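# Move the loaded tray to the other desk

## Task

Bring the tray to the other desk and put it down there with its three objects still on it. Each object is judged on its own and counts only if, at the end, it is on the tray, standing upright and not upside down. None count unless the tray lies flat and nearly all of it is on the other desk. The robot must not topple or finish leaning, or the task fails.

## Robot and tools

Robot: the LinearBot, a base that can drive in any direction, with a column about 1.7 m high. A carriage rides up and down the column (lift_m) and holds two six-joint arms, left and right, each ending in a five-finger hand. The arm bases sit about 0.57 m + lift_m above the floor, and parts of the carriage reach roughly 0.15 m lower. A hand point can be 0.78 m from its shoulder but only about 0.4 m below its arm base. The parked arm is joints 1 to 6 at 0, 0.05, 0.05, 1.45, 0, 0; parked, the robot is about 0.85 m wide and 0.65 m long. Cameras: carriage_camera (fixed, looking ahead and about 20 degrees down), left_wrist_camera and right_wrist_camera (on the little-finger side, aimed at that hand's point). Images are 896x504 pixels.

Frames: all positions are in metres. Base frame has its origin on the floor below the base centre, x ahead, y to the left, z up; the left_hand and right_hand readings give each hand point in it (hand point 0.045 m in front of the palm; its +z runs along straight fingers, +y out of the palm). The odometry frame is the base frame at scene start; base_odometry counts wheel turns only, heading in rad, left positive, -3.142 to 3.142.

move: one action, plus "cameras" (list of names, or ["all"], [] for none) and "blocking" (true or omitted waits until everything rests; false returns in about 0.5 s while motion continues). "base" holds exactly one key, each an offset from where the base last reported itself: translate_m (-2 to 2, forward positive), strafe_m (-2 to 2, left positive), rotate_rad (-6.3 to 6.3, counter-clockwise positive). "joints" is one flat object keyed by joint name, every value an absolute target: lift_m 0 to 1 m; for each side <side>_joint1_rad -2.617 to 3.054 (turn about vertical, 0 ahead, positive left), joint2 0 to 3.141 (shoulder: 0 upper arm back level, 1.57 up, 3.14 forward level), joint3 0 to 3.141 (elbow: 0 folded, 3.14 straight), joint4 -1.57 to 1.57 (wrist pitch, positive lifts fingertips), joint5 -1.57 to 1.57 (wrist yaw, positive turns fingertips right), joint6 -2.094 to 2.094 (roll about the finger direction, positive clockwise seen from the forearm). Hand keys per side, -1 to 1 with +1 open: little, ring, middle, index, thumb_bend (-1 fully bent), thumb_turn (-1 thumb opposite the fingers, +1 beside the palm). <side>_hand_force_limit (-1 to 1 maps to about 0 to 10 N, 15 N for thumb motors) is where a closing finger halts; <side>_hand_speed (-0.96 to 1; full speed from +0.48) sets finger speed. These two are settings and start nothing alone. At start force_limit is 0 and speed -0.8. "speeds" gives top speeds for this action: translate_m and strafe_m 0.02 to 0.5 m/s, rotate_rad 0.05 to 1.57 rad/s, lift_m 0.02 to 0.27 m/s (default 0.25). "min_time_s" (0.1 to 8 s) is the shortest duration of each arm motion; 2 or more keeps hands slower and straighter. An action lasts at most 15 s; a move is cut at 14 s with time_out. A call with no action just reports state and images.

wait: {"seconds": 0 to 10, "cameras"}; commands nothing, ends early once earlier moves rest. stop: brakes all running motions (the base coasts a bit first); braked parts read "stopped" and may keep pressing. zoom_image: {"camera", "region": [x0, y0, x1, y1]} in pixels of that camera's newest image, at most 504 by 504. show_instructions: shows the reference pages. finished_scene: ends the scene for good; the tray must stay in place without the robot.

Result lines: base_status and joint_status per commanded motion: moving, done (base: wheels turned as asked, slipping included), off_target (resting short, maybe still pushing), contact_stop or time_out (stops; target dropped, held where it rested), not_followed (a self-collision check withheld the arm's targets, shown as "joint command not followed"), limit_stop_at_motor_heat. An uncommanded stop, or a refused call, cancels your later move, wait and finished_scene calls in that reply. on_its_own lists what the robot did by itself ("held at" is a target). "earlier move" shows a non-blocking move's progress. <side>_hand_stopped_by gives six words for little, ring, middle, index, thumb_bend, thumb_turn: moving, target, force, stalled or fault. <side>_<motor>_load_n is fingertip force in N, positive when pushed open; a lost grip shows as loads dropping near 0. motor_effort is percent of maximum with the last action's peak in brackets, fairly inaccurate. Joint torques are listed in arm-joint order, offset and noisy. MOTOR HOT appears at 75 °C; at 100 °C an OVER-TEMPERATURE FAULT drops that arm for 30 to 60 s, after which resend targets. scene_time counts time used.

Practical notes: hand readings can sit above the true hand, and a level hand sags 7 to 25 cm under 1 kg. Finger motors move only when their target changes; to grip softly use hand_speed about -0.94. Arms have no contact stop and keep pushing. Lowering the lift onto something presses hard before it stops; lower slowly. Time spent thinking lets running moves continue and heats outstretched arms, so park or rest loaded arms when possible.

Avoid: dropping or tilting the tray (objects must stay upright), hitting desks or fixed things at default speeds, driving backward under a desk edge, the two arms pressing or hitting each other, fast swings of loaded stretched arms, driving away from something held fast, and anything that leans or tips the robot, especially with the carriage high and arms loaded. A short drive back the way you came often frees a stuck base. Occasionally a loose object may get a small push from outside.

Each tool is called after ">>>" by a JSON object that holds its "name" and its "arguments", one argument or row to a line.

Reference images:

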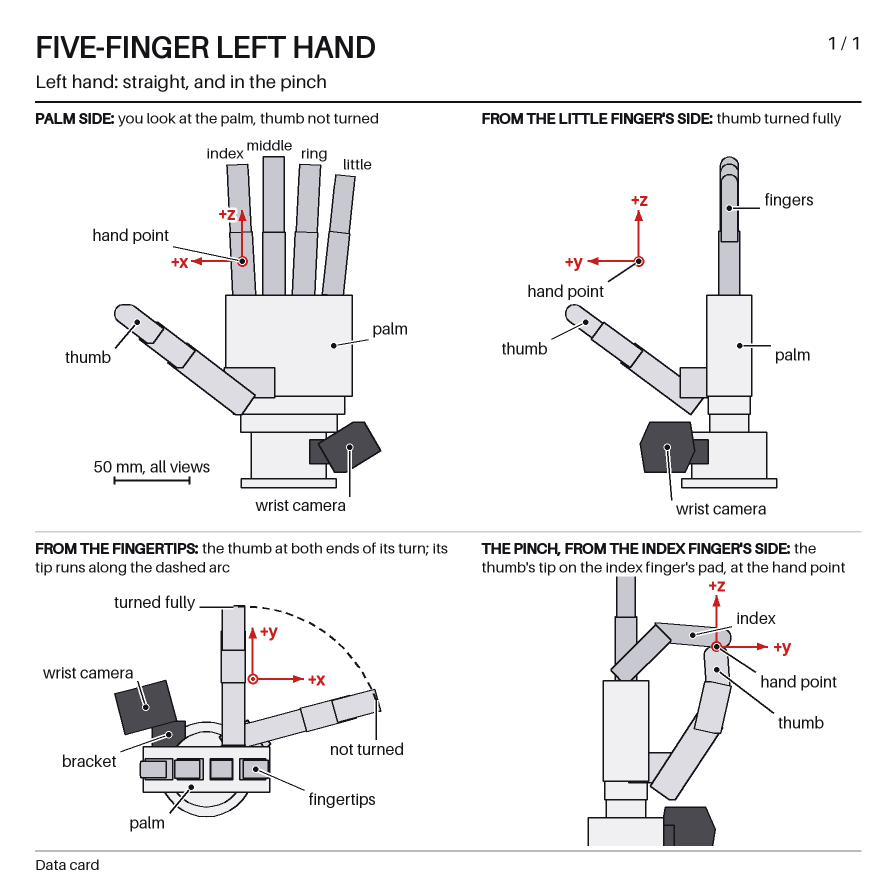

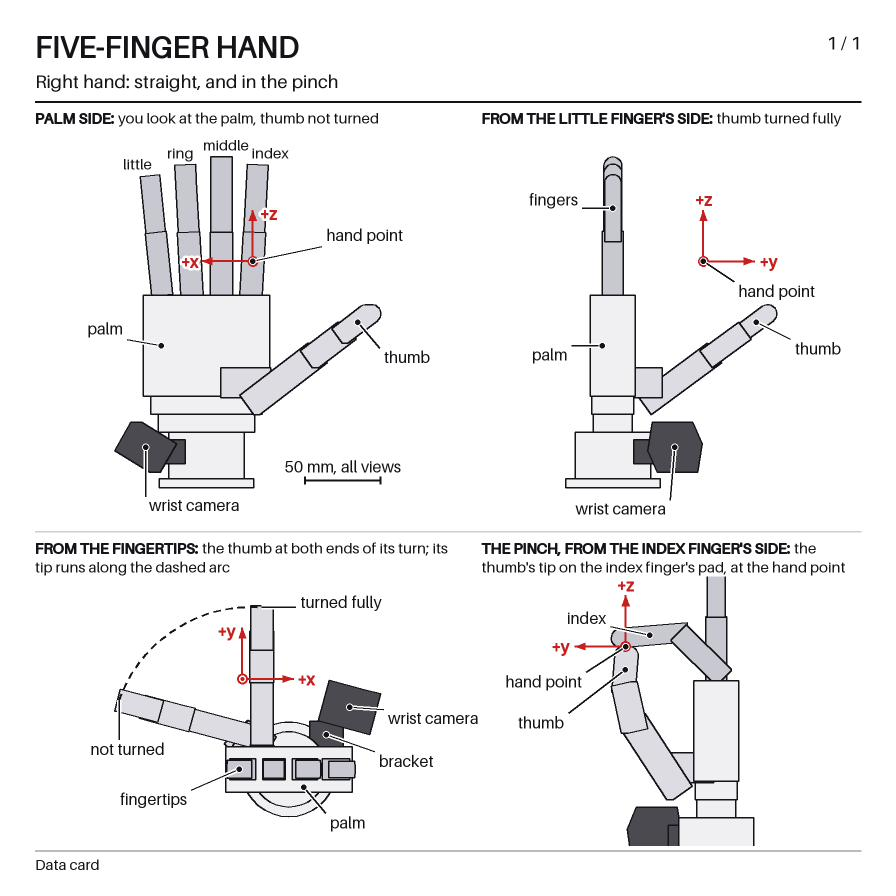

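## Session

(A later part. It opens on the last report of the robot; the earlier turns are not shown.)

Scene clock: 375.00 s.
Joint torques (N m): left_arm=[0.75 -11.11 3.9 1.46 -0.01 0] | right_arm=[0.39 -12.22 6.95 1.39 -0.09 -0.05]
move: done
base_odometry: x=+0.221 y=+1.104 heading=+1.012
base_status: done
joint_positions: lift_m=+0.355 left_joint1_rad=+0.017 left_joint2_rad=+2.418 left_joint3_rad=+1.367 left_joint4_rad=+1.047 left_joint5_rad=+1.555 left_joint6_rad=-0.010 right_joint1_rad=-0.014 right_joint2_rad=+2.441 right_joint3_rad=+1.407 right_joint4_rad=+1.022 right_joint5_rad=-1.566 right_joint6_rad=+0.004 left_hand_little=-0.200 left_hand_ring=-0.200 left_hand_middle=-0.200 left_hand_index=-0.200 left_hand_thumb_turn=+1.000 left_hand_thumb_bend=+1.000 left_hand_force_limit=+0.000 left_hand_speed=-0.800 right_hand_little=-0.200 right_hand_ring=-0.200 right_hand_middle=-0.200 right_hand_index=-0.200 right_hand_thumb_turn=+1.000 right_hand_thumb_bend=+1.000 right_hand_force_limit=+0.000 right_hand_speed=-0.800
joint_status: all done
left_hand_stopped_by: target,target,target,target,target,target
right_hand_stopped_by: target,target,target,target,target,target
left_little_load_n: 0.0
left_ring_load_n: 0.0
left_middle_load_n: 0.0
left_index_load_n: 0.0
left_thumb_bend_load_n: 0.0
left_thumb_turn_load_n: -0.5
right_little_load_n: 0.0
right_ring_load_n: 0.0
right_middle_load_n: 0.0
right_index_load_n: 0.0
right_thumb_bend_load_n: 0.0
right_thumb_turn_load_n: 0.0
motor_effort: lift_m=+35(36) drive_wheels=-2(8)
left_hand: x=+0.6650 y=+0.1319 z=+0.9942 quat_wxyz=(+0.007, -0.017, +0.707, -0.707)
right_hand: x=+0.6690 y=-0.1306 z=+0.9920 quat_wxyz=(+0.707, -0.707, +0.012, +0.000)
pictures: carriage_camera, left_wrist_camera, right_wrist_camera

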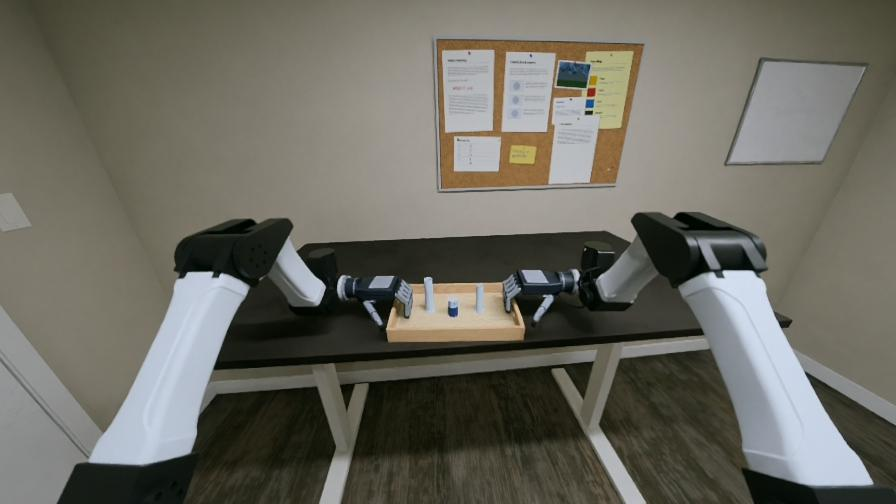

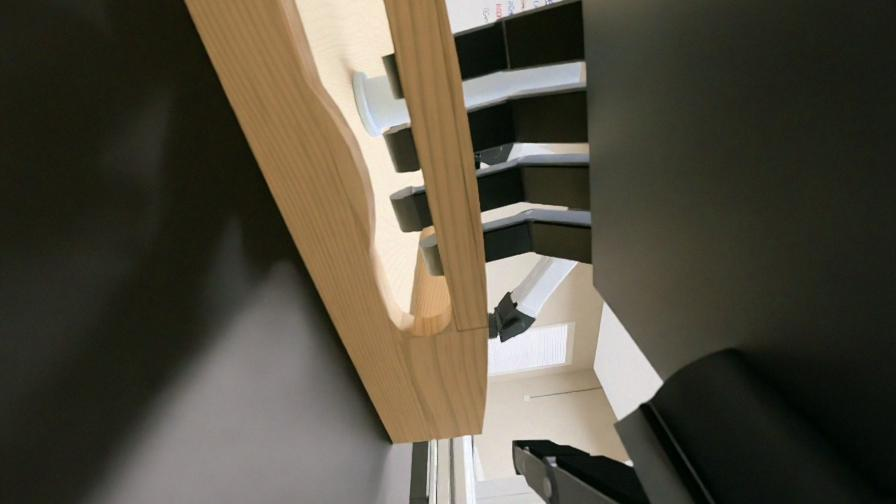

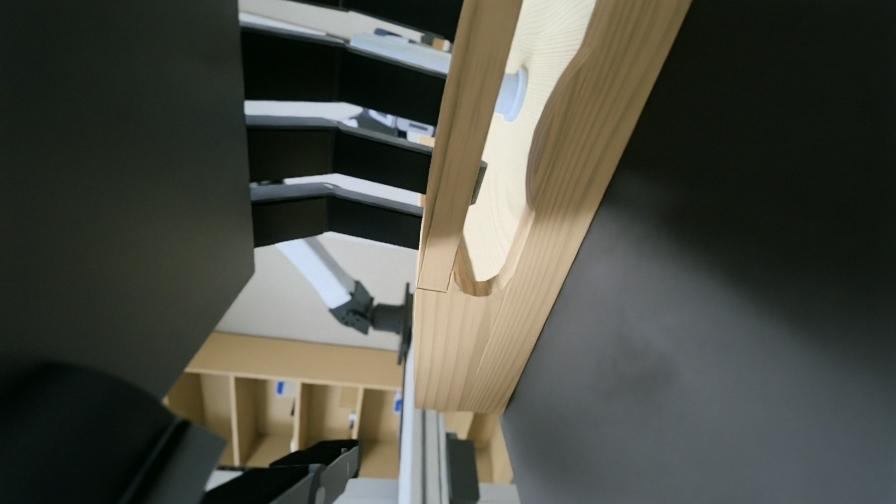

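>>> {"name": "move", "arguments": {
  "joints": {"lift_m": 0.352, "right_joint2_rad": 2.459, "right_joint3_rad": 1.46, "right_joint4_rad": 1.0, "left_hand_force_limit": -0.6, "right_hand_force_limit": -0.6, "left_hand_speed": -0.9, "right_hand_speed": -0.9},
  "speeds": {"lift_m": 0.05},
  "min_time_s": 1.5
}}

>>> {"name": "move", "arguments": {
  "joints": {"left_hand_little": -0.5, "left_hand_ring": -0.5, "left_hand_middle": -0.5, "left_hand_index": -0.5, "right_hand_little": -0.5, "right_hand_ring": -0.5, "right_hand_middle": -0.5, "right_hand_index": -0.5},
  "cameras": ["all"]
}}

Scene clock: 428.83 s.
Joint torques (N m): left_arm=[0.88 -11.21 4.29 1.42 -0.02 0.07] | right_arm=[0.39 -12.1 7.09 1.38 -0.07 -0.06]
move: done
base_odometry: x=+0.221 y=+1.104 heading=+1.012
base_status: not commanded
joint_positions: lift_m=+0.352 left_joint1_rad=+0.017 left_joint2_rad=+2.418 left_joint3_rad=+1.363 left_joint4_rad=+1.053 left_joint5_rad=+1.555 left_joint6_rad=-0.010 right_joint1_rad=-0.014 right_joint2_rad=+2.450 right_joint3_rad=+1.436 right_joint4_rad=+1.004 right_joint5_rad=-1.566 right_joint6_rad=+0.004 left_hand_little=-0.200 left_hand_ring=-0.200 left_hand_middle=-0.200 left_hand_index=-0.200 left_hand_thumb_turn=+1.000 left_hand_thumb_bend=+1.000 left_hand_force_limit=-0.600 left_hand_speed=-0.900 right_hand_little=-0.200 right_hand_ring=-0.200 right_hand_middle=-0.200 right_hand_index=-0.200 right_hand_thumb_turn=+1.000 right_hand_thumb_bend=+1.000 right_hand_force_limit=-0.600 right_hand_speed=-0.900
joint_status: all done
left_hand_stopped_by: target,target,target,target,target,target
right_hand_stopped_by: target,target,target,target,target,target
left_little_load_n: 0.0
left_ring_load_n: 0.0
left_middle_load_n: 0.0
left_index_load_n: 0.0
left_thumb_bend_load_n: 0.0
left_thumb_turn_load_n: -0.5
right_little_load_n: 0.0
right_ring_load_n: 0.0
right_middle_load_n: 0.0
right_index_load_n: 0.0
right_thumb_bend_load_n: 0.0
right_thumb_turn_load_n: 0.0
motor_effort: lift_m=+34(35) drive_wheels=+5(5)
left_hand: x=+0.6644 y=+0.1319 z=+0.9906 quat_wxyz=(+0.007, -0.016, +0.707, -0.707)
right_hand: x=+0.6742 y=-0.1307 z=+0.9912 quat_wxyz=(+0.707, -0.707, +0.011, -0.001)
pictures: none

Scene clock: 430.40 s.
Joint torques (N m): left_arm=[1.02 -11.34 4.25 1.38 -0.01 -0.03] | right_arm=[-0.2 -12.36 7.08 1.43 -0.09 -0.06]
move: off_target
base_odometry: x=+0.221 y=+1.104 heading=+1.012
base_status: not commanded
joint_positions: lift_m=+0.352 left_joint1_rad=+0.017 left_joint2_rad=+2.418 left_joint3_rad=+1.363 left_joint4_rad=+1.053 left_joint5_rad=+1.555 left_joint6_rad=-0.009 right_joint1_rad=-0.006 right_joint2_rad=+2.452 right_joint3_rad=+1.436 right_joint4_rad=+1.000 right_joint5_rad=-1.566 right_joint6_rad=+0.004 left_hand_little=-0.500 left_hand_ring=-0.469 left_hand_middle=-0.441 left_hand_index=-0.469 left_hand_thumb_turn=+1.000 left_hand_thumb_bend=+1.000 left_hand_force_limit=-0.600 left_hand_speed=-0.900 right_hand_little=-0.500 right_hand_ring=-0.500 right_hand_middle=-0.500 right_hand_index=-0.500 right_hand_thumb_turn=+1.000 right_hand_thumb_bend=+1.000 right_hand_force_limit=-0.600 right_hand_speed=-0.900
joint_status: left_hand_ring off_target (ended at -0.469, target -0.500); left_hand_middle off_target (ended at -0.441, target -0.500); left_hand_index off_target (ended at -0.469, target -0.500); the others done
left_hand_stopped_by: target,force,force,force,target,target
right_hand_stopped_by: target,target,target,target,target,target
left_little_load_n: 0.0
left_ring_load_n: 1.5
left_middle_load_n: 0.0
left_index_load_n: 1.5
left_thumb_bend_load_n: 0.0
left_thumb_turn_load_n: 0.0
right_little_load_n: 0.0
right_ring_load_n: 1.0
right_middle_load_n: 1.5
right_index_load_n: 0.0
right_thumb_bend_load_n: 0.0
right_thumb_turn_load_n: 0.0
motor_effort: lift_m=+33(35) drive_wheels=+1(4)
left_hand: x=+0.6643 y=+0.1315 z=+0.9906 quat_wxyz=(+0.007, -0.015, +0.707, -0.707)
right_hand: x=+0.6724 y=-0.1272 z=+0.9899 quat_wxyz=(+0.707, -0.707, +0.011, +0.004)
pictures: carriage_camera, left_wrist_camera, right_wrist_camera

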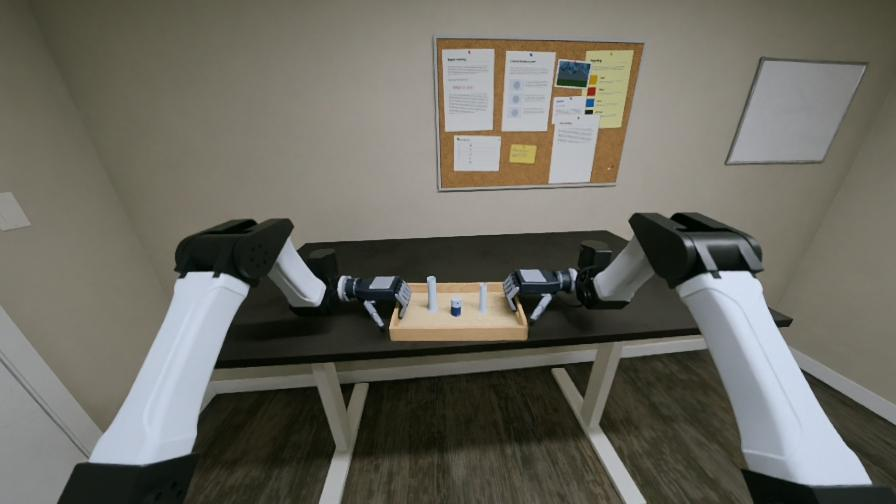

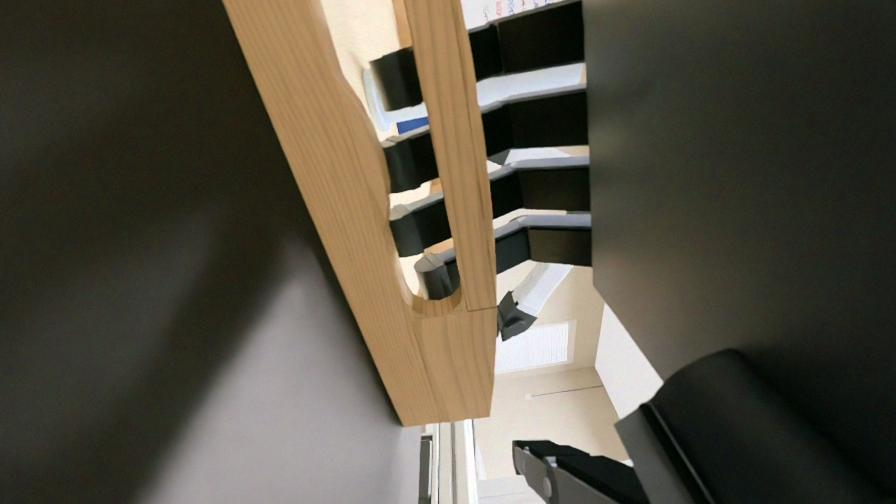

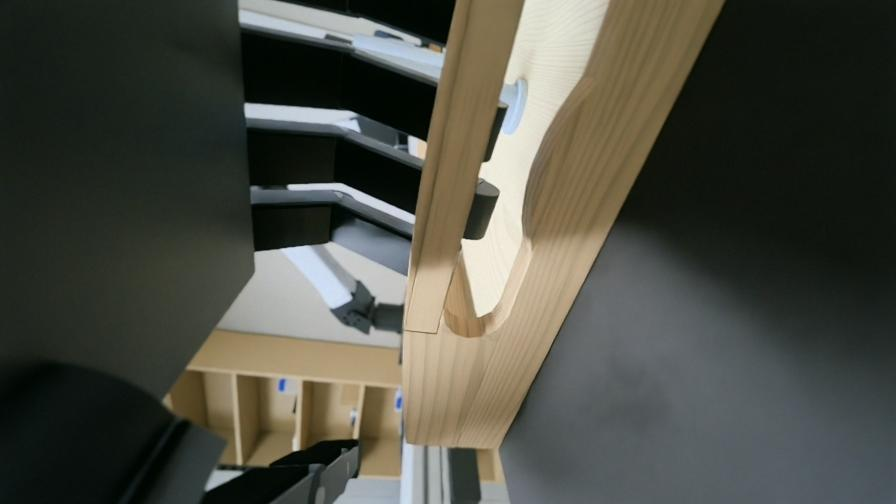

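>>> {"name": "move", "arguments": {
  "joints": {"right_hand_little": -0.25, "right_hand_ring": -0.25, "right_hand_middle": -0.25, "right_hand_index": -0.25}
}}

>>> {"name": "move", "arguments": {
  "joints": {"right_joint1_rad": -0.018, "right_joint2_rad": 2.49, "right_joint3_rad": 1.466, "right_joint4_rad": 1.025},
  "min_time_s": 1.5
}}

>>> {"name": "move", "arguments": {
  "joints": {"right_hand_little": -0.5, "right_hand_ring": -0.5, "right_hand_middle": -0.5, "right_hand_index": -0.5},
  "cameras": ["all"]
}}

>>> {"name": "zoom_image", "arguments": {
  "camera": "carriage_camera",
  "region": [340, 240, 560, 400]
}}

Scene clock: 440.87 s.
Joint torques (N m): left_arm=[0.99 -11.14 4.45 1.42 -0.01 0.05] | right_arm=[0.13 -12.36 7.09 1.46 -0.09 -0.06]
move: done
base_odometry: x=+0.221 y=+1.104 heading=+1.012
base_status: not commanded
joint_positions: lift_m=+0.352 left_joint1_rad=+0.017 left_joint2_rad=+2.418 left_joint3_rad=+1.363 left_joint4_rad=+1.053 left_joint5_rad=+1.555 left_joint6_rad=-0.009 right_joint1_rad=-0.010 right_joint2_rad=+2.452 right_joint3_rad=+1.436 right_joint4_rad=+1.000 right_joint5_rad=-1.566 right_joint6_rad=+0.004 left_hand_little=-0.500 left_hand_ring=-0.469 left_hand_middle=-0.441 left_hand_index=-0.469 left_hand_thumb_turn=+1.000 left_hand_thumb_bend=+1.000 left_hand_force_limit=-0.600 left_hand_speed=-0.900 right_hand_little=-0.250 right_hand_ring=-0.250 right_hand_middle=-0.250 right_hand_index=-0.250 right_hand_thumb_turn=+1.000 right_hand_thumb_bend=+1.000 right_hand_force_limit=-0.600 right_hand_speed=-0.900
joint_status: all done
left_hand_stopped_by: target,force,force,force,target,target
right_hand_stopped_by: target,target,target,target,target,target
left_little_load_n: 0.0
left_ring_load_n: 0.5
left_middle_load_n: 0.0
left_index_load_n: 0.5
left_thumb_bend_load_n: 0.0
left_thumb_turn_load_n: -0.5
right_little_load_n: 0.0
right_ring_load_n: 0.0
right_middle_load_n: 0.0
right_index_load_n: 0.0
right_thumb_bend_load_n: 0.0
right_thumb_turn_load_n: 0.0
motor_effort: lift_m=+35(35) drive_wheels=+1(5)
left_hand: x=+0.6643 y=+0.1315 z=+0.9906 quat_wxyz=(+0.007, -0.015, +0.707, -0.707)
right_hand: x=+0.6731 y=-0.1290 z=+0.9899 quat_wxyz=(+0.707, -0.707, +0.012, +0.002)
pictures: none

Scene clock: 442.67 s.
Joint torques (N m): left_arm=[0.76 -11.25 4.33 1.42 0.01 0.01] | right_arm=[0.1 -12.18 6.95 1.59 -0.09 -0.05]
move: done
base_odometry: x=+0.221 y=+1.104 heading=+1.012
base_status: not commanded
joint_positions: lift_m=+0.352 left_joint1_rad=+0.017 left_joint2_rad=+2.418 left_joint3_rad=+1.363 left_joint4_rad=+1.053 left_joint5_rad=+1.555 left_joint6_rad=-0.009 right_joint1_rad=-0.013 right_joint2_rad=+2.481 right_joint3_rad=+1.442 right_joint4_rad=+1.012 right_joint5_rad=-1.566 right_joint6_rad=+0.004 left_hand_little=-0.500 left_hand_ring=-0.469 left_hand_middle=-0.441 left_hand_index=-0.469 left_hand_thumb_turn=+1.000 left_hand_thumb_bend=+1.000 left_hand_force_limit=-0.600 left_hand_speed=-0.900 right_hand_little=-0.250 right_hand_ring=-0.250 right_hand_middle=-0.250 right_hand_index=-0.250 right_hand_thumb_turn=+1.000 right_hand_thumb_bend=+1.000 right_hand_force_limit=-0.600 right_hand_speed=-0.900
joint_status: all done
left_hand_stopped_by: target,force,force,force,target,target
right_hand_stopped_by: target,target,target,target,target,target
left_little_load_n: 0.0
left_ring_load_n: 0.5
left_middle_load_n: 0.0
left_index_load_n: 0.5
left_thumb_bend_load_n: 0.0
left_thumb_turn_load_n: -0.5
right_little_load_n: 0.0
right_ring_load_n: 0.0
right_middle_load_n: 0.0
right_index_load_n: 0.0
right_thumb_bend_load_n: 0.0
right_thumb_turn_load_n: -0.5
motor_effort: lift_m=+34(34) drive_wheels=+2(4)
left_hand: x=+0.6643 y=+0.1315 z=+0.9906 quat_wxyz=(+0.007, -0.015, +0.707, -0.707)
right_hand: x=+0.6737 y=-0.1305 z=+0.9795 quat_wxyz=(+0.707, -0.707, +0.017, +0.005)
pictures: none

Scene clock: 444.03 s.
Joint torques (N m): left_arm=[0.95 -11.18 4.3 1.38 -0.01 0.01] | right_arm=[0.01 -12.26 6.94 1.57 -0.09 -0.05]
move: off_target
base_odometry: x=+0.221 y=+1.104 heading=+1.012
base_status: not commanded
joint_positions: lift_m=+0.352 left_joint1_rad=+0.017 left_joint2_rad=+2.418 left_joint3_rad=+1.363 left_joint4_rad=+1.053 left_joint5_rad=+1.555 left_joint6_rad=-0.009 right_joint1_rad=-0.011 right_joint2_rad=+2.481 right_joint3_rad=+1.442 right_joint4_rad=+1.015 right_joint5_rad=-1.566 right_joint6_rad=+0.004 left_hand_little=-0.500 left_hand_ring=-0.469 left_hand_middle=-0.441 left_hand_index=-0.469 left_hand_thumb_turn=+1.000 left_hand_thumb_bend=+1.000 left_hand_force_limit=-0.600 left_hand_speed=-0.900 right_hand_little=-0.500 right_hand_ring=-0.491 right_hand_middle=-0.444 right_hand_index=-0.500 right_hand_thumb_turn=+1.000 right_hand_thumb_bend=+1.000 right_hand_force_limit=-0.600 right_hand_speed=-0.900
joint_status: right_hand_middle off_target (ended at -0.444, target -0.500); the others done
left_hand_stopped_by: target,force,force,force,target,target
right_hand_stopped_by: target,force,force,target,target,target
left_little_load_n: 0.0
left_ring_load_n: 1.5
left_middle_load_n: 0.0
left_index_load_n: 0.5
left_thumb_bend_load_n: 0.0
left_thumb_turn_load_n: -0.5
right_little_load_n: 0.0
right_ring_load_n: 1.0
right_middle_load_n: 0.5
right_index_load_n: 0.0
right_thumb_bend_load_n: 0.0
right_thumb_turn_load_n: 0.0
motor_effort: lift_m=+34(35) drive_wheels=+3(4)
left_hand: x=+0.6643 y=+0.1315 z=+0.9906 quat_wxyz=(+0.007, -0.015, +0.707, -0.707)
right_hand: x=+0.6736 y=-0.1296 z=+0.9795 quat_wxyz=(+0.707, -0.707, +0.016, +0.005)
pictures: carriage_camera, left_wrist_camera, right_wrist_camera

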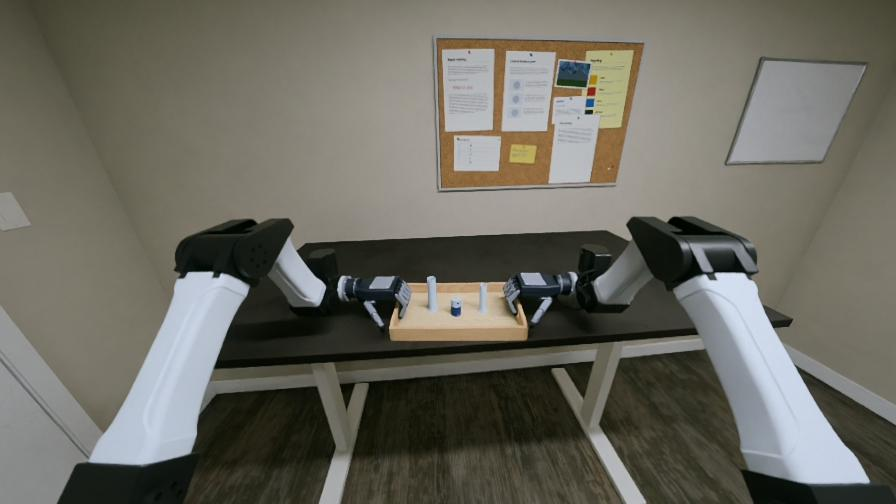

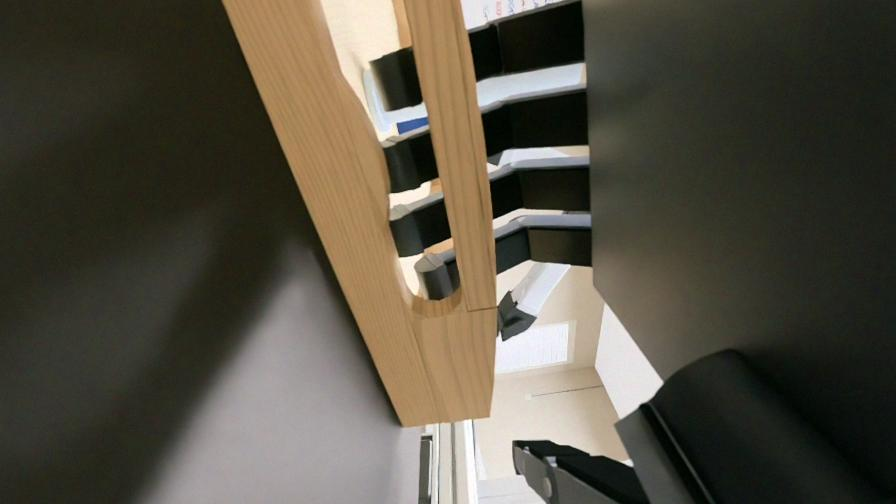

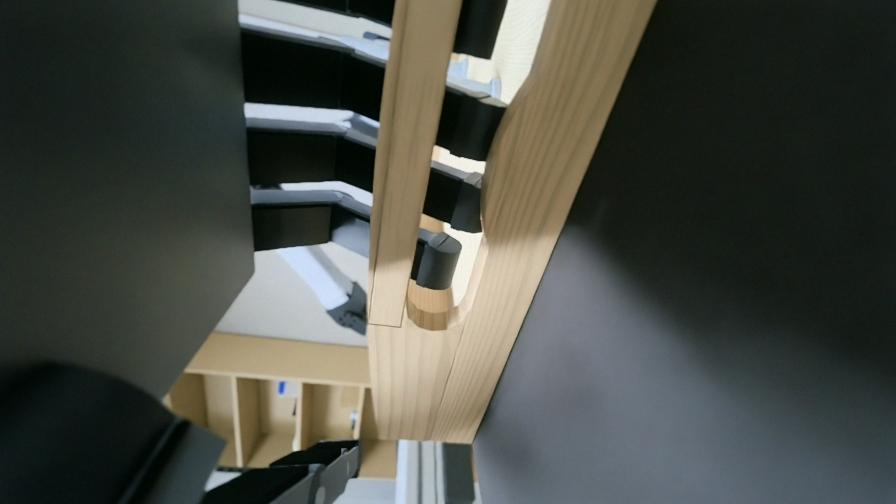

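Scaled by 2.291 from the camera's image (finer frame: 1280x720).

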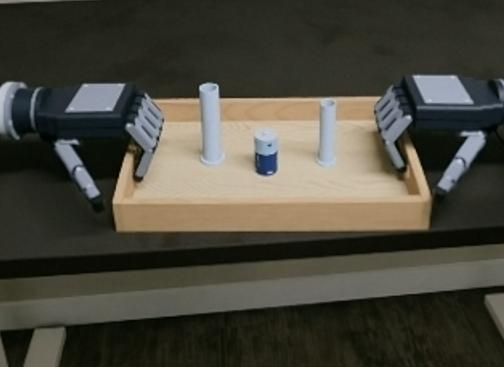

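>>> {"name": "move", "arguments": {
  "joints": {"lift_m": 0.357},
  "speeds": {"lift_m": 0.05}
}}

>>> {"name": "move", "arguments": {
  "joints": {"left_hand_little": -0.68, "left_hand_ring": -0.68, "left_hand_middle": -0.68, "left_hand_index": -0.68, "right_hand_little": -0.68, "right_hand_ring": -0.68, "right_hand_middle": -0.68, "right_hand_index": -0.68},
  "cameras": ["all"]
}}

Scene clock: 448.80 s.
Joint torques (N m): left_arm=[0.85 -11.15 4.41 1.4 -0.01 0.02] | right_arm=[-0.02 -12.71 6.83 1.56 -0.09 -0.06]
move: done
base_odometry: x=+0.221 y=+1.104 heading=+1.012
base_status: not commanded
joint_positions: lift_m=+0.357 left_joint1_rad=+0.017 left_joint2_rad=+2.418 left_joint3_rad=+1.361 left_joint4_rad=+1.057 left_joint5_rad=+1.555 left_joint6_rad=-0.008 right_joint1_rad=-0.011 right_joint2_rad=+2.486 right_joint3_rad=+1.443 right_joint4_rad=+1.016 right_joint5_rad=-1.567 right_joint6_rad=+0.004 left_hand_little=-0.500 left_hand_ring=-0.469 left_hand_middle=-0.441 left_hand_index=-0.469 left_hand_thumb_turn=+1.000 left_hand_thumb_bend=+1.000 left_hand_force_limit=-0.600 left_hand_speed=-0.900 right_hand_little=-0.500 right_hand_ring=-0.491 right_hand_middle=-0.444 right_hand_index=-0.500 right_hand_thumb_turn=+1.000 right_hand_thumb_bend=+1.000 right_hand_force_limit=-0.600 right_hand_speed=-0.900
joint_status: all done
left_hand_stopped_by: target,force,force,force,target,target
right_hand_stopped_by: target,force,force,target,target,target
left_little_load_n: 0.0
left_ring_load_n: 0.0
left_middle_load_n: 0.0
left_index_load_n: 0.5
left_thumb_bend_load_n: 0.0
left_thumb_turn_load_n: -0.5
right_little_load_n: 1.0
right_ring_load_n: 0.0
right_middle_load_n: 0.0
right_index_load_n: 0.5
right_thumb_bend_load_n: 0.0
right_thumb_turn_load_n: -0.5
motor_effort: lift_m=+34(39) drive_wheels=+1(4)
left_hand: x=+0.6643 y=+0.1315 z=+0.9955 quat_wxyz=(+0.009, -0.014, +0.707, -0.707)
right_hand: x=+0.6734 y=-0.1297 z=+0.9830 quat_wxyz=(+0.707, -0.707, +0.016, +0.006)
pictures: none

Scene clock: 449.63 s.
Joint torques (N m): left_arm=[0.87 -11.02 4.59 1.39 0.01 0] | right_arm=[-0.75 -12.92 6.84 1.56 -0.09 -0.05]
move: off_target
base_odometry: x=+0.221 y=+1.104 heading=+1.012
base_status: not commanded
joint_positions: lift_m=+0.357 left_joint1_rad=+0.015 left_joint2_rad=+2.418 left_joint3_rad=+1.361 left_joint4_rad=+1.057 left_joint5_rad=+1.555 left_joint6_rad=-0.008 right_joint1_rad=-0.002 right_joint2_rad=+2.488 right_joint3_rad=+1.443 right_joint4_rad=+1.016 right_joint5_rad=-1.567 right_joint6_rad=+0.003 left_hand_little=-0.526 left_hand_ring=-0.514 left_hand_middle=-0.513 left_hand_index=-0.477 left_hand_thumb_turn=+1.000 left_hand_thumb_bend=+1.000 left_hand_force_limit=-0.600 left_hand_speed=-0.900 right_hand_little=-0.508 right_hand_ring=-0.601 right_hand_middle=-0.535 right_hand_index=-0.592 right_hand_thumb_turn=+1.000 right_hand_thumb_bend=+1.000 right_hand_force_limit=-0.600 right_hand_speed=-0.900
joint_status: left_hand_little off_target (ended at -0.526, target -0.680); left_hand_ring off_target (ended at -0.514, target -0.680); left_hand_middle off_target (ended at -0.513, target -0.680); left_hand_index off_target (ended at -0.477, target -0.680); right_hand_little off_target (ended at -0.508, target -0.680); right_hand_ring off_target (ended at -0.601, target -0.680); right_hand_middle off_target (ended at -0.535, target -0.680); right_hand_index off_target (ended at -0.592, target -0.680)
left_hand_stopped_by: force,force,force,force,target,target
right_hand_stopped_by: force,force,force,force,target,target
left_little_load_n: 1.5
left_ring_load_n: 1.0
left_middle_load_n: 2.0
left_index_load_n: 0.0
left_thumb_bend_load_n: 0.0
left_thumb_turn_load_n: -0.5
right_little_load_n: 0.0
right_ring_load_n: 2.0
right_middle_load_n: 0.5
right_index_load_n: 0.5
right_thumb_bend_load_n: 0.0
right_thumb_turn_load_n: 0.0
motor_effort: lift_m=+33(34) drive_wheels=+2(5)
left_hand: x=+0.6641 y=+0.1310 z=+0.9955 quat_wxyz=(+0.008, -0.014, +0.707, -0.707)
right_hand: x=+0.6714 y=-0.1256 z=+0.9820 quat_wxyz=(+0.707, -0.707, +0.013, +0.010)
pictures: carriage_camera, left_wrist_camera, right_wrist_camera

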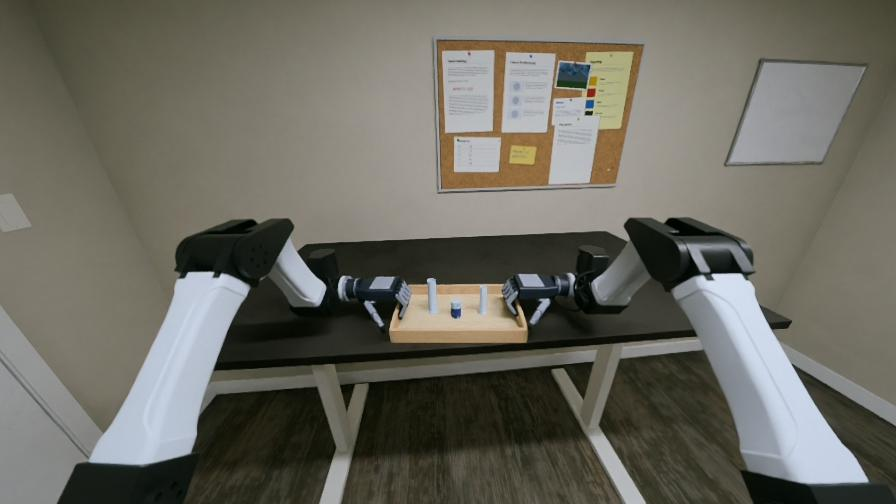

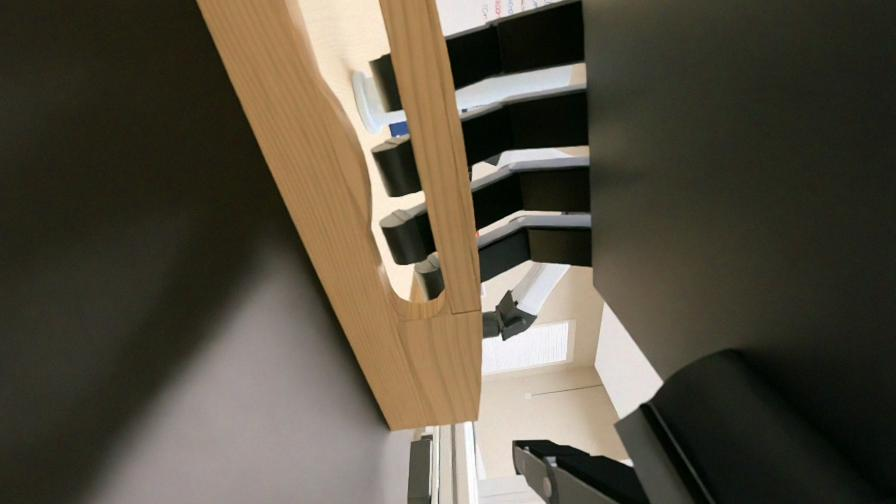

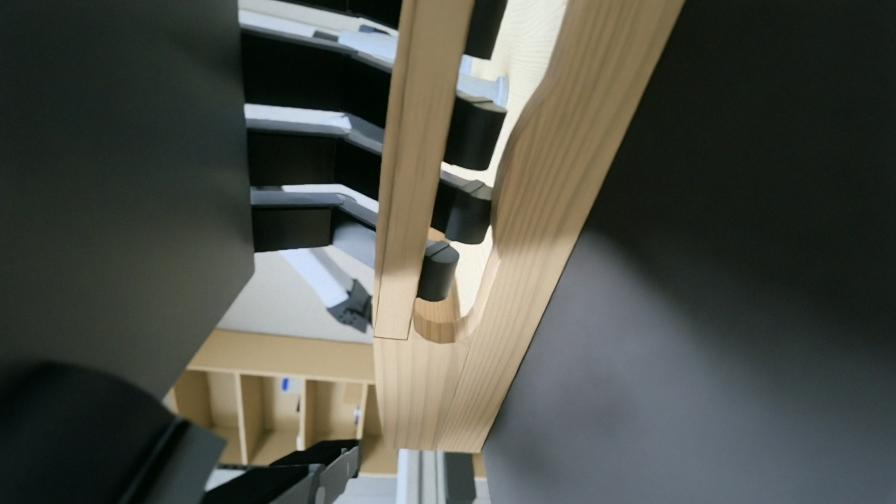

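>>> {"name": "move", "arguments": {
  "joints": {"left_hand_little": -0.3, "left_hand_ring": -0.3, "left_hand_middle": -0.3, "left_hand_index": -0.3, "right_hand_little": -0.3, "right_hand_ring": -0.3, "right_hand_middle": -0.3, "right_hand_index": -0.3}
}}

>>> {"name": "move", "arguments": {
  "joints": {"left_joint1_rad": -0.012, "right_joint1_rad": 0.015},
  "min_time_s": 1.5
}}

>>> {"name": "move", "arguments": {
  "joints": {"lift_m": 0.345},
  "speeds": {"lift_m": 0.05},
  "cameras": ["all"]
}}

>>> {"name": "zoom_image", "arguments": {
  "camera": "carriage_camera",
  "region": [340, 240, 560, 400]
}}

Scene clock: 478.67 s.
Joint torques (N m): left_arm=[0.9 -11.15 4.31 1.38 0 -0.01] | right_arm=[0.12 -12.92 6.83 1.56 -0.08 -0.05]
move: done
base_odometry: x=+0.221 y=+1.104 heading=+1.012
base_status: not commanded
joint_positions: lift_m=+0.357 left_joint1_rad=+0.015 left_joint2_rad=+2.418 left_joint3_rad=+1.361 left_joint4_rad=+1.057 left_joint5_rad=+1.555 left_joint6_rad=-0.008 right_joint1_rad=-0.013 right_joint2_rad=+2.488 right_joint3_rad=+1.443 right_joint4_rad=+1.016 right_joint5_rad=-1.567 right_joint6_rad=+0.003 left_hand_little=-0.300 left_hand_ring=-0.300 left_hand_middle=-0.300 left_hand_index=-0.300 left_hand_thumb_turn=+1.000 left_hand_thumb_bend=+1.000 left_hand_force_limit=-0.600 left_hand_speed=-0.900 right_hand_little=-0.300 right_hand_ring=-0.300 right_hand_middle=-0.300 right_hand_index=-0.300 right_hand_thumb_turn=+1.000 right_hand_thumb_bend=+1.000 right_hand_force_limit=-0.600 right_hand_speed=-0.900
joint_status: all done
left_hand_stopped_by: target,target,target,target,target,target
right_hand_stopped_by: target,target,target,target,target,target
left_little_load_n: 0.0
left_ring_load_n: -0.5
left_middle_load_n: 0.0
left_index_load_n: 0.0
left_thumb_bend_load_n: 0.0
left_thumb_turn_load_n: 0.0
right_little_load_n: 0.0
right_ring_load_n: 0.0
right_middle_load_n: 0.0
right_index_load_n: 0.0
right_thumb_bend_load_n: 0.0
right_thumb_turn_load_n: 0.0
motor_effort: lift_m=+34(34) drive_wheels=+3(4)
left_hand: x=+0.6641 y=+0.1310 z=+0.9955 quat_wxyz=(+0.008, -0.014, +0.707, -0.707)
right_hand: x=+0.6735 y=-0.1305 z=+0.9820 quat_wxyz=(+0.707, -0.707, +0.017, +0.006)
pictures: none

Scene clock: 480.47 s.
Joint torques (N m): left_arm=[-0.69 -11.11 4.49 1.38 0 0.03] | right_arm=[0.9 -12.94 6.82 1.57 -0.08 -0.05]
move: done
base_odometry: x=+0.221 y=+1.104 heading=+1.012
base_status: not commanded
joint_positions: lift_m=+0.357 left_joint1_rad=-0.003 left_joint2_rad=+2.418 left_joint3_rad=+1.361 left_joint4_rad=+1.057 left_joint5_rad=+1.555 left_joint6_rad=-0.008 right_joint1_rad=+0.010 right_joint2_rad=+2.488 right_joint3_rad=+1.443 right_joint4_rad=+1.016 right_joint5_rad=-1.567 right_joint6_rad=+0.003 left_hand_little=-0.300 left_hand_ring=-0.300 left_hand_middle=-0.300 left_hand_index=-0.300 left_hand_thumb_turn=+1.000 left_hand_thumb_bend=+1.000 left_hand_force_limit=-0.600 left_hand_speed=-0.900 right_hand_little=-0.300 right_hand_ring=-0.300 right_hand_middle=-0.300 right_hand_index=-0.300 right_hand_thumb_turn=+1.000 right_hand_thumb_bend=+1.000 right_hand_force_limit=-0.600 right_hand_speed=-0.900
joint_status: all done
left_hand_stopped_by: target,target,target,target,target,target
right_hand_stopped_by: target,target,target,target,target,target
left_little_load_n: 0.0
left_ring_load_n: 0.0
left_middle_load_n: 0.0
left_index_load_n: 0.0
left_thumb_bend_load_n: 0.0
left_thumb_turn_load_n: 0.0
right_little_load_n: 0.0
right_ring_load_n: 0.0
right_middle_load_n: 0.0
right_index_load_n: 0.0
right_thumb_bend_load_n: 0.0
right_thumb_turn_load_n: 0.0
motor_effort: lift_m=+34(34) drive_wheels=+0(6)
left_hand: x=+0.6605 y=+0.1228 z=+0.9955 quat_wxyz=(+0.002, -0.007, +0.707, -0.707)
right_hand: x=+0.6690 y=-0.1201 z=+0.9820 quat_wxyz=(+0.707, -0.707, +0.009, +0.014)
pictures: none

Scene clock: 481.07 s.
Joint torques (N m): left_arm=[-0.47 -11.08 4.31 1.36 -0.01 0.02] | right_arm=[0.83 -12.94 6.52 1.54 -0.09 -0.12]
move: done
base_odometry: x=+0.221 y=+1.104 heading=+1.012
base_status: not commanded
joint_positions: lift_m=+0.345 left_joint1_rad=-0.003 left_joint2_rad=+2.418 left_joint3_rad=+1.361 left_joint4_rad=+1.059 left_joint5_rad=+1.555 left_joint6_rad=-0.008 right_joint1_rad=+0.010 right_joint2_rad=+2.488 right_joint3_rad=+1.446 right_joint4_rad=+1.016 right_joint5_rad=-1.567 right_joint6_rad=+0.011 left_hand_little=-0.300 left_hand_ring=-0.300 left_hand_middle=-0.300 left_hand_index=-0.300 left_hand_thumb_turn=+1.000 left_hand_thumb_bend=+1.000 left_hand_force_limit=-0.600 left_hand_speed=-0.900 right_hand_little=-0.300 right_hand_ring=-0.300 right_hand_middle=-0.300 right_hand_index=-0.300 right_hand_thumb_turn=+1.000 right_hand_thumb_bend=+1.000 right_hand_force_limit=-0.600 right_hand_speed=-0.900
joint_status: all done
left_hand_stopped_by: target,target,target,target,target,target
right_hand_stopped_by: target,target,target,target,target,target
left_little_load_n: 0.0
left_ring_load_n: 0.0
left_middle_load_n: 0.0
left_index_load_n: 0.0
left_thumb_bend_load_n: 0.0
left_thumb_turn_load_n: -0.5
right_little_load_n: 0.0
right_ring_load_n: 0.0
right_middle_load_n: 0.0
right_index_load_n: 0.0
right_thumb_bend_load_n: -0.5
right_thumb_turn_load_n: 0.0
motor_effort: lift_m=+34(35) drive_wheels=+1(5)
left_hand: x=+0.6606 y=+0.1228 z=+0.9836 quat_wxyz=(+0.002, -0.006, +0.707, -0.707)
right_hand: x=+0.6695 y=-0.1201 z=+0.9710 quat_wxyz=(+0.707, -0.707, +0.010, +0.015)
pictures: carriage_camera, left_wrist_camera, right_wrist_camera

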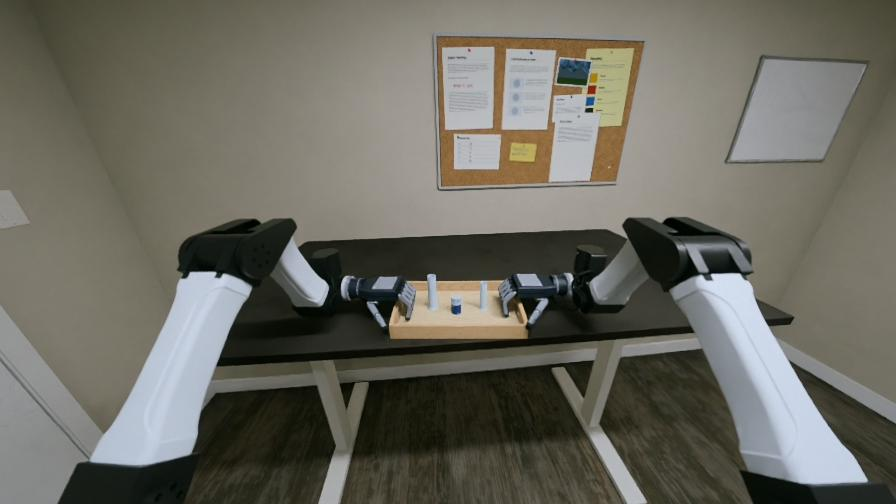

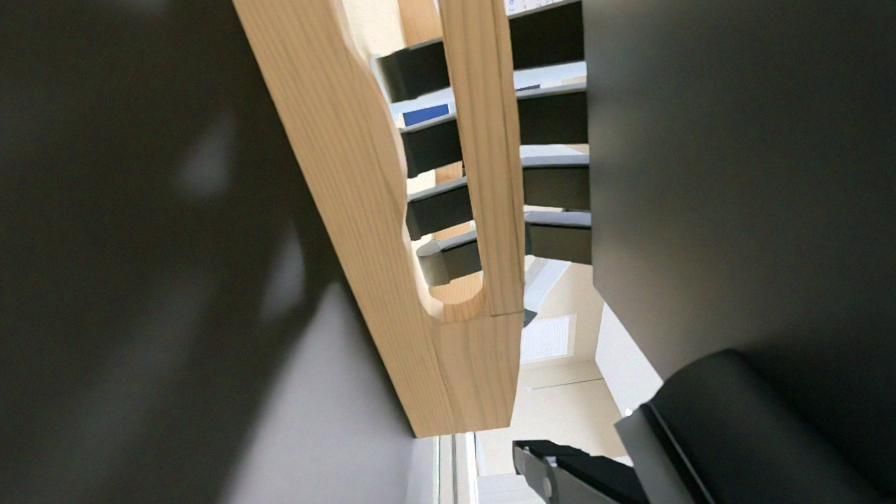

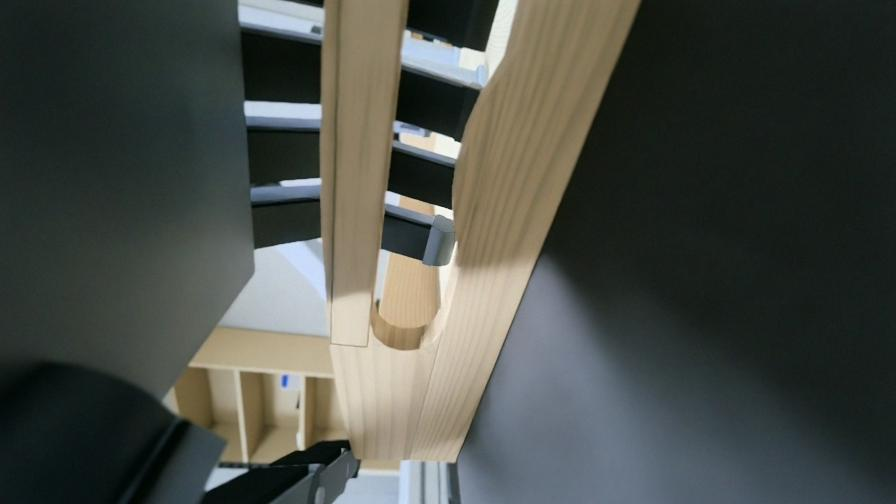

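Scaled by 2.291 from the camera's image (finer frame: 1280x720).

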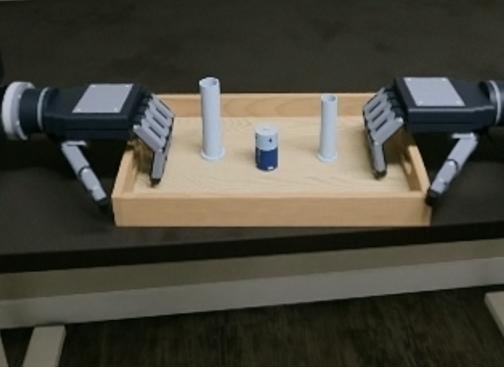

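>>> {"name": "move", "arguments": {
  "joints": {"left_hand_little": -0.7, "left_hand_ring": -0.7, "left_hand_middle": -0.7, "left_hand_index": -0.7, "right_hand_little": -0.7, "right_hand_ring": -0.7, "right_hand_middle": -0.7, "right_hand_index": -0.7},
  "cameras": ["left_wrist_camera", "right_wrist_camera"]
}}

Scene clock: 496.40 s.
Joint torques (N m): left_arm=[0.02 -11.06 4.36 1.37 -0.01 0] | right_arm=[0.4 -12.96 6.56 1.56 -0.08 -0.11]
move: off_target
base_odometry: x=+0.221 y=+1.104 heading=+1.012
base_status: not commanded
joint_positions: lift_m=+0.345 left_joint1_rad=-0.011 left_joint2_rad=+2.418 left_joint3_rad=+1.361 left_joint4_rad=+1.059 left_joint5_rad=+1.555 left_joint6_rad=-0.008 right_joint1_rad=+0.016 right_joint2_rad=+2.488 right_joint3_rad=+1.446 right_joint4_rad=+1.016 right_joint5_rad=-1.567 right_joint6_rad=+0.011 left_hand_little=-0.700 left_hand_ring=-0.690 left_hand_middle=-0.597 left_hand_index=-0.672 left_hand_thumb_turn=+1.000 left_hand_thumb_bend=+1.000 left_hand_force_limit=-0.600 left_hand_speed=-0.900 right_hand_little=-0.700 right_hand_ring=-0.643 right_hand_middle=-0.596 right_hand_index=-0.700 right_hand_thumb_turn=+1.000 right_hand_thumb_bend=+1.000 right_hand_force_limit=-0.600 right_hand_speed=-0.900
joint_status: left_hand_middle off_target (ended at -0.597, target -0.700); left_hand_index off_target (ended at -0.672, target -0.700); right_hand_ring off_target (ended at -0.643, target -0.700); right_hand_middle off_target (ended at -0.596, target -0.700); the others done
left_hand_stopped_by: target,force,force,force,target,target
right_hand_stopped_by: target,force,force,target,target,target
left_little_load_n: 0.0
left_ring_load_n: 1.5
left_middle_load_n: 0.0
left_index_load_n: 0.0
left_thumb_bend_load_n: 0.0
left_thumb_turn_load_n: 0.0
right_little_load_n: 0.0
right_ring_load_n: 0.5
right_middle_load_n: 0.0
right_index_load_n: 0.5
right_thumb_bend_load_n: 0.0
right_thumb_turn_load_n: 0.0
motor_effort: lift_m=+34(35) drive_wheels=+1(5)
left_hand: x=+0.6590 y=+0.1194 z=+0.9836 quat_wxyz=(+0.000, -0.003, +0.707, -0.707)
right_hand: x=+0.6683 y=-0.1176 z=+0.9710 quat_wxyz=(+0.707, -0.707, +0.009, +0.017)

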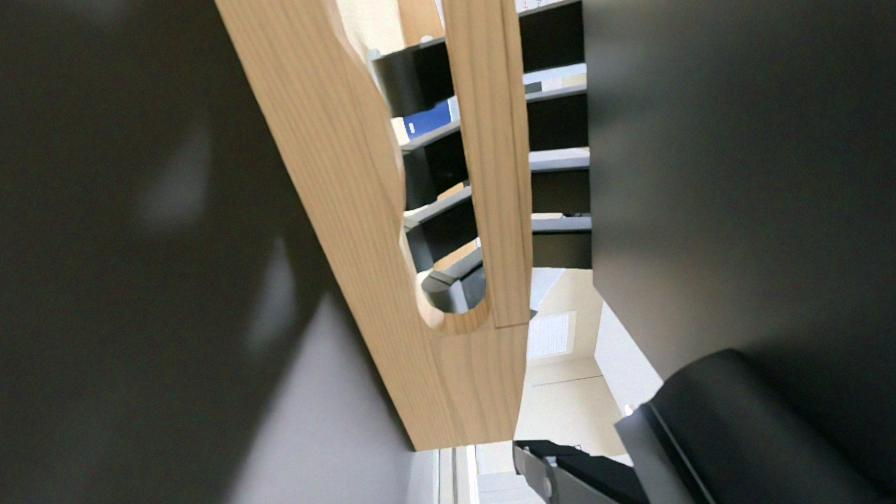

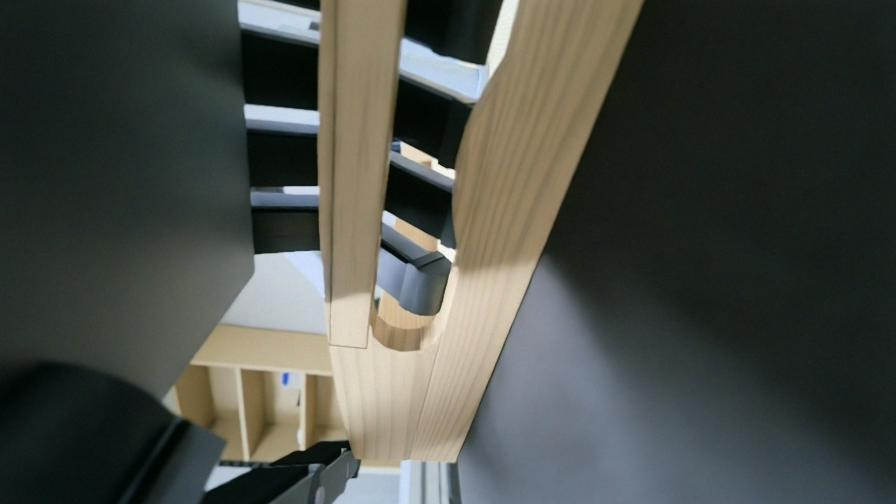

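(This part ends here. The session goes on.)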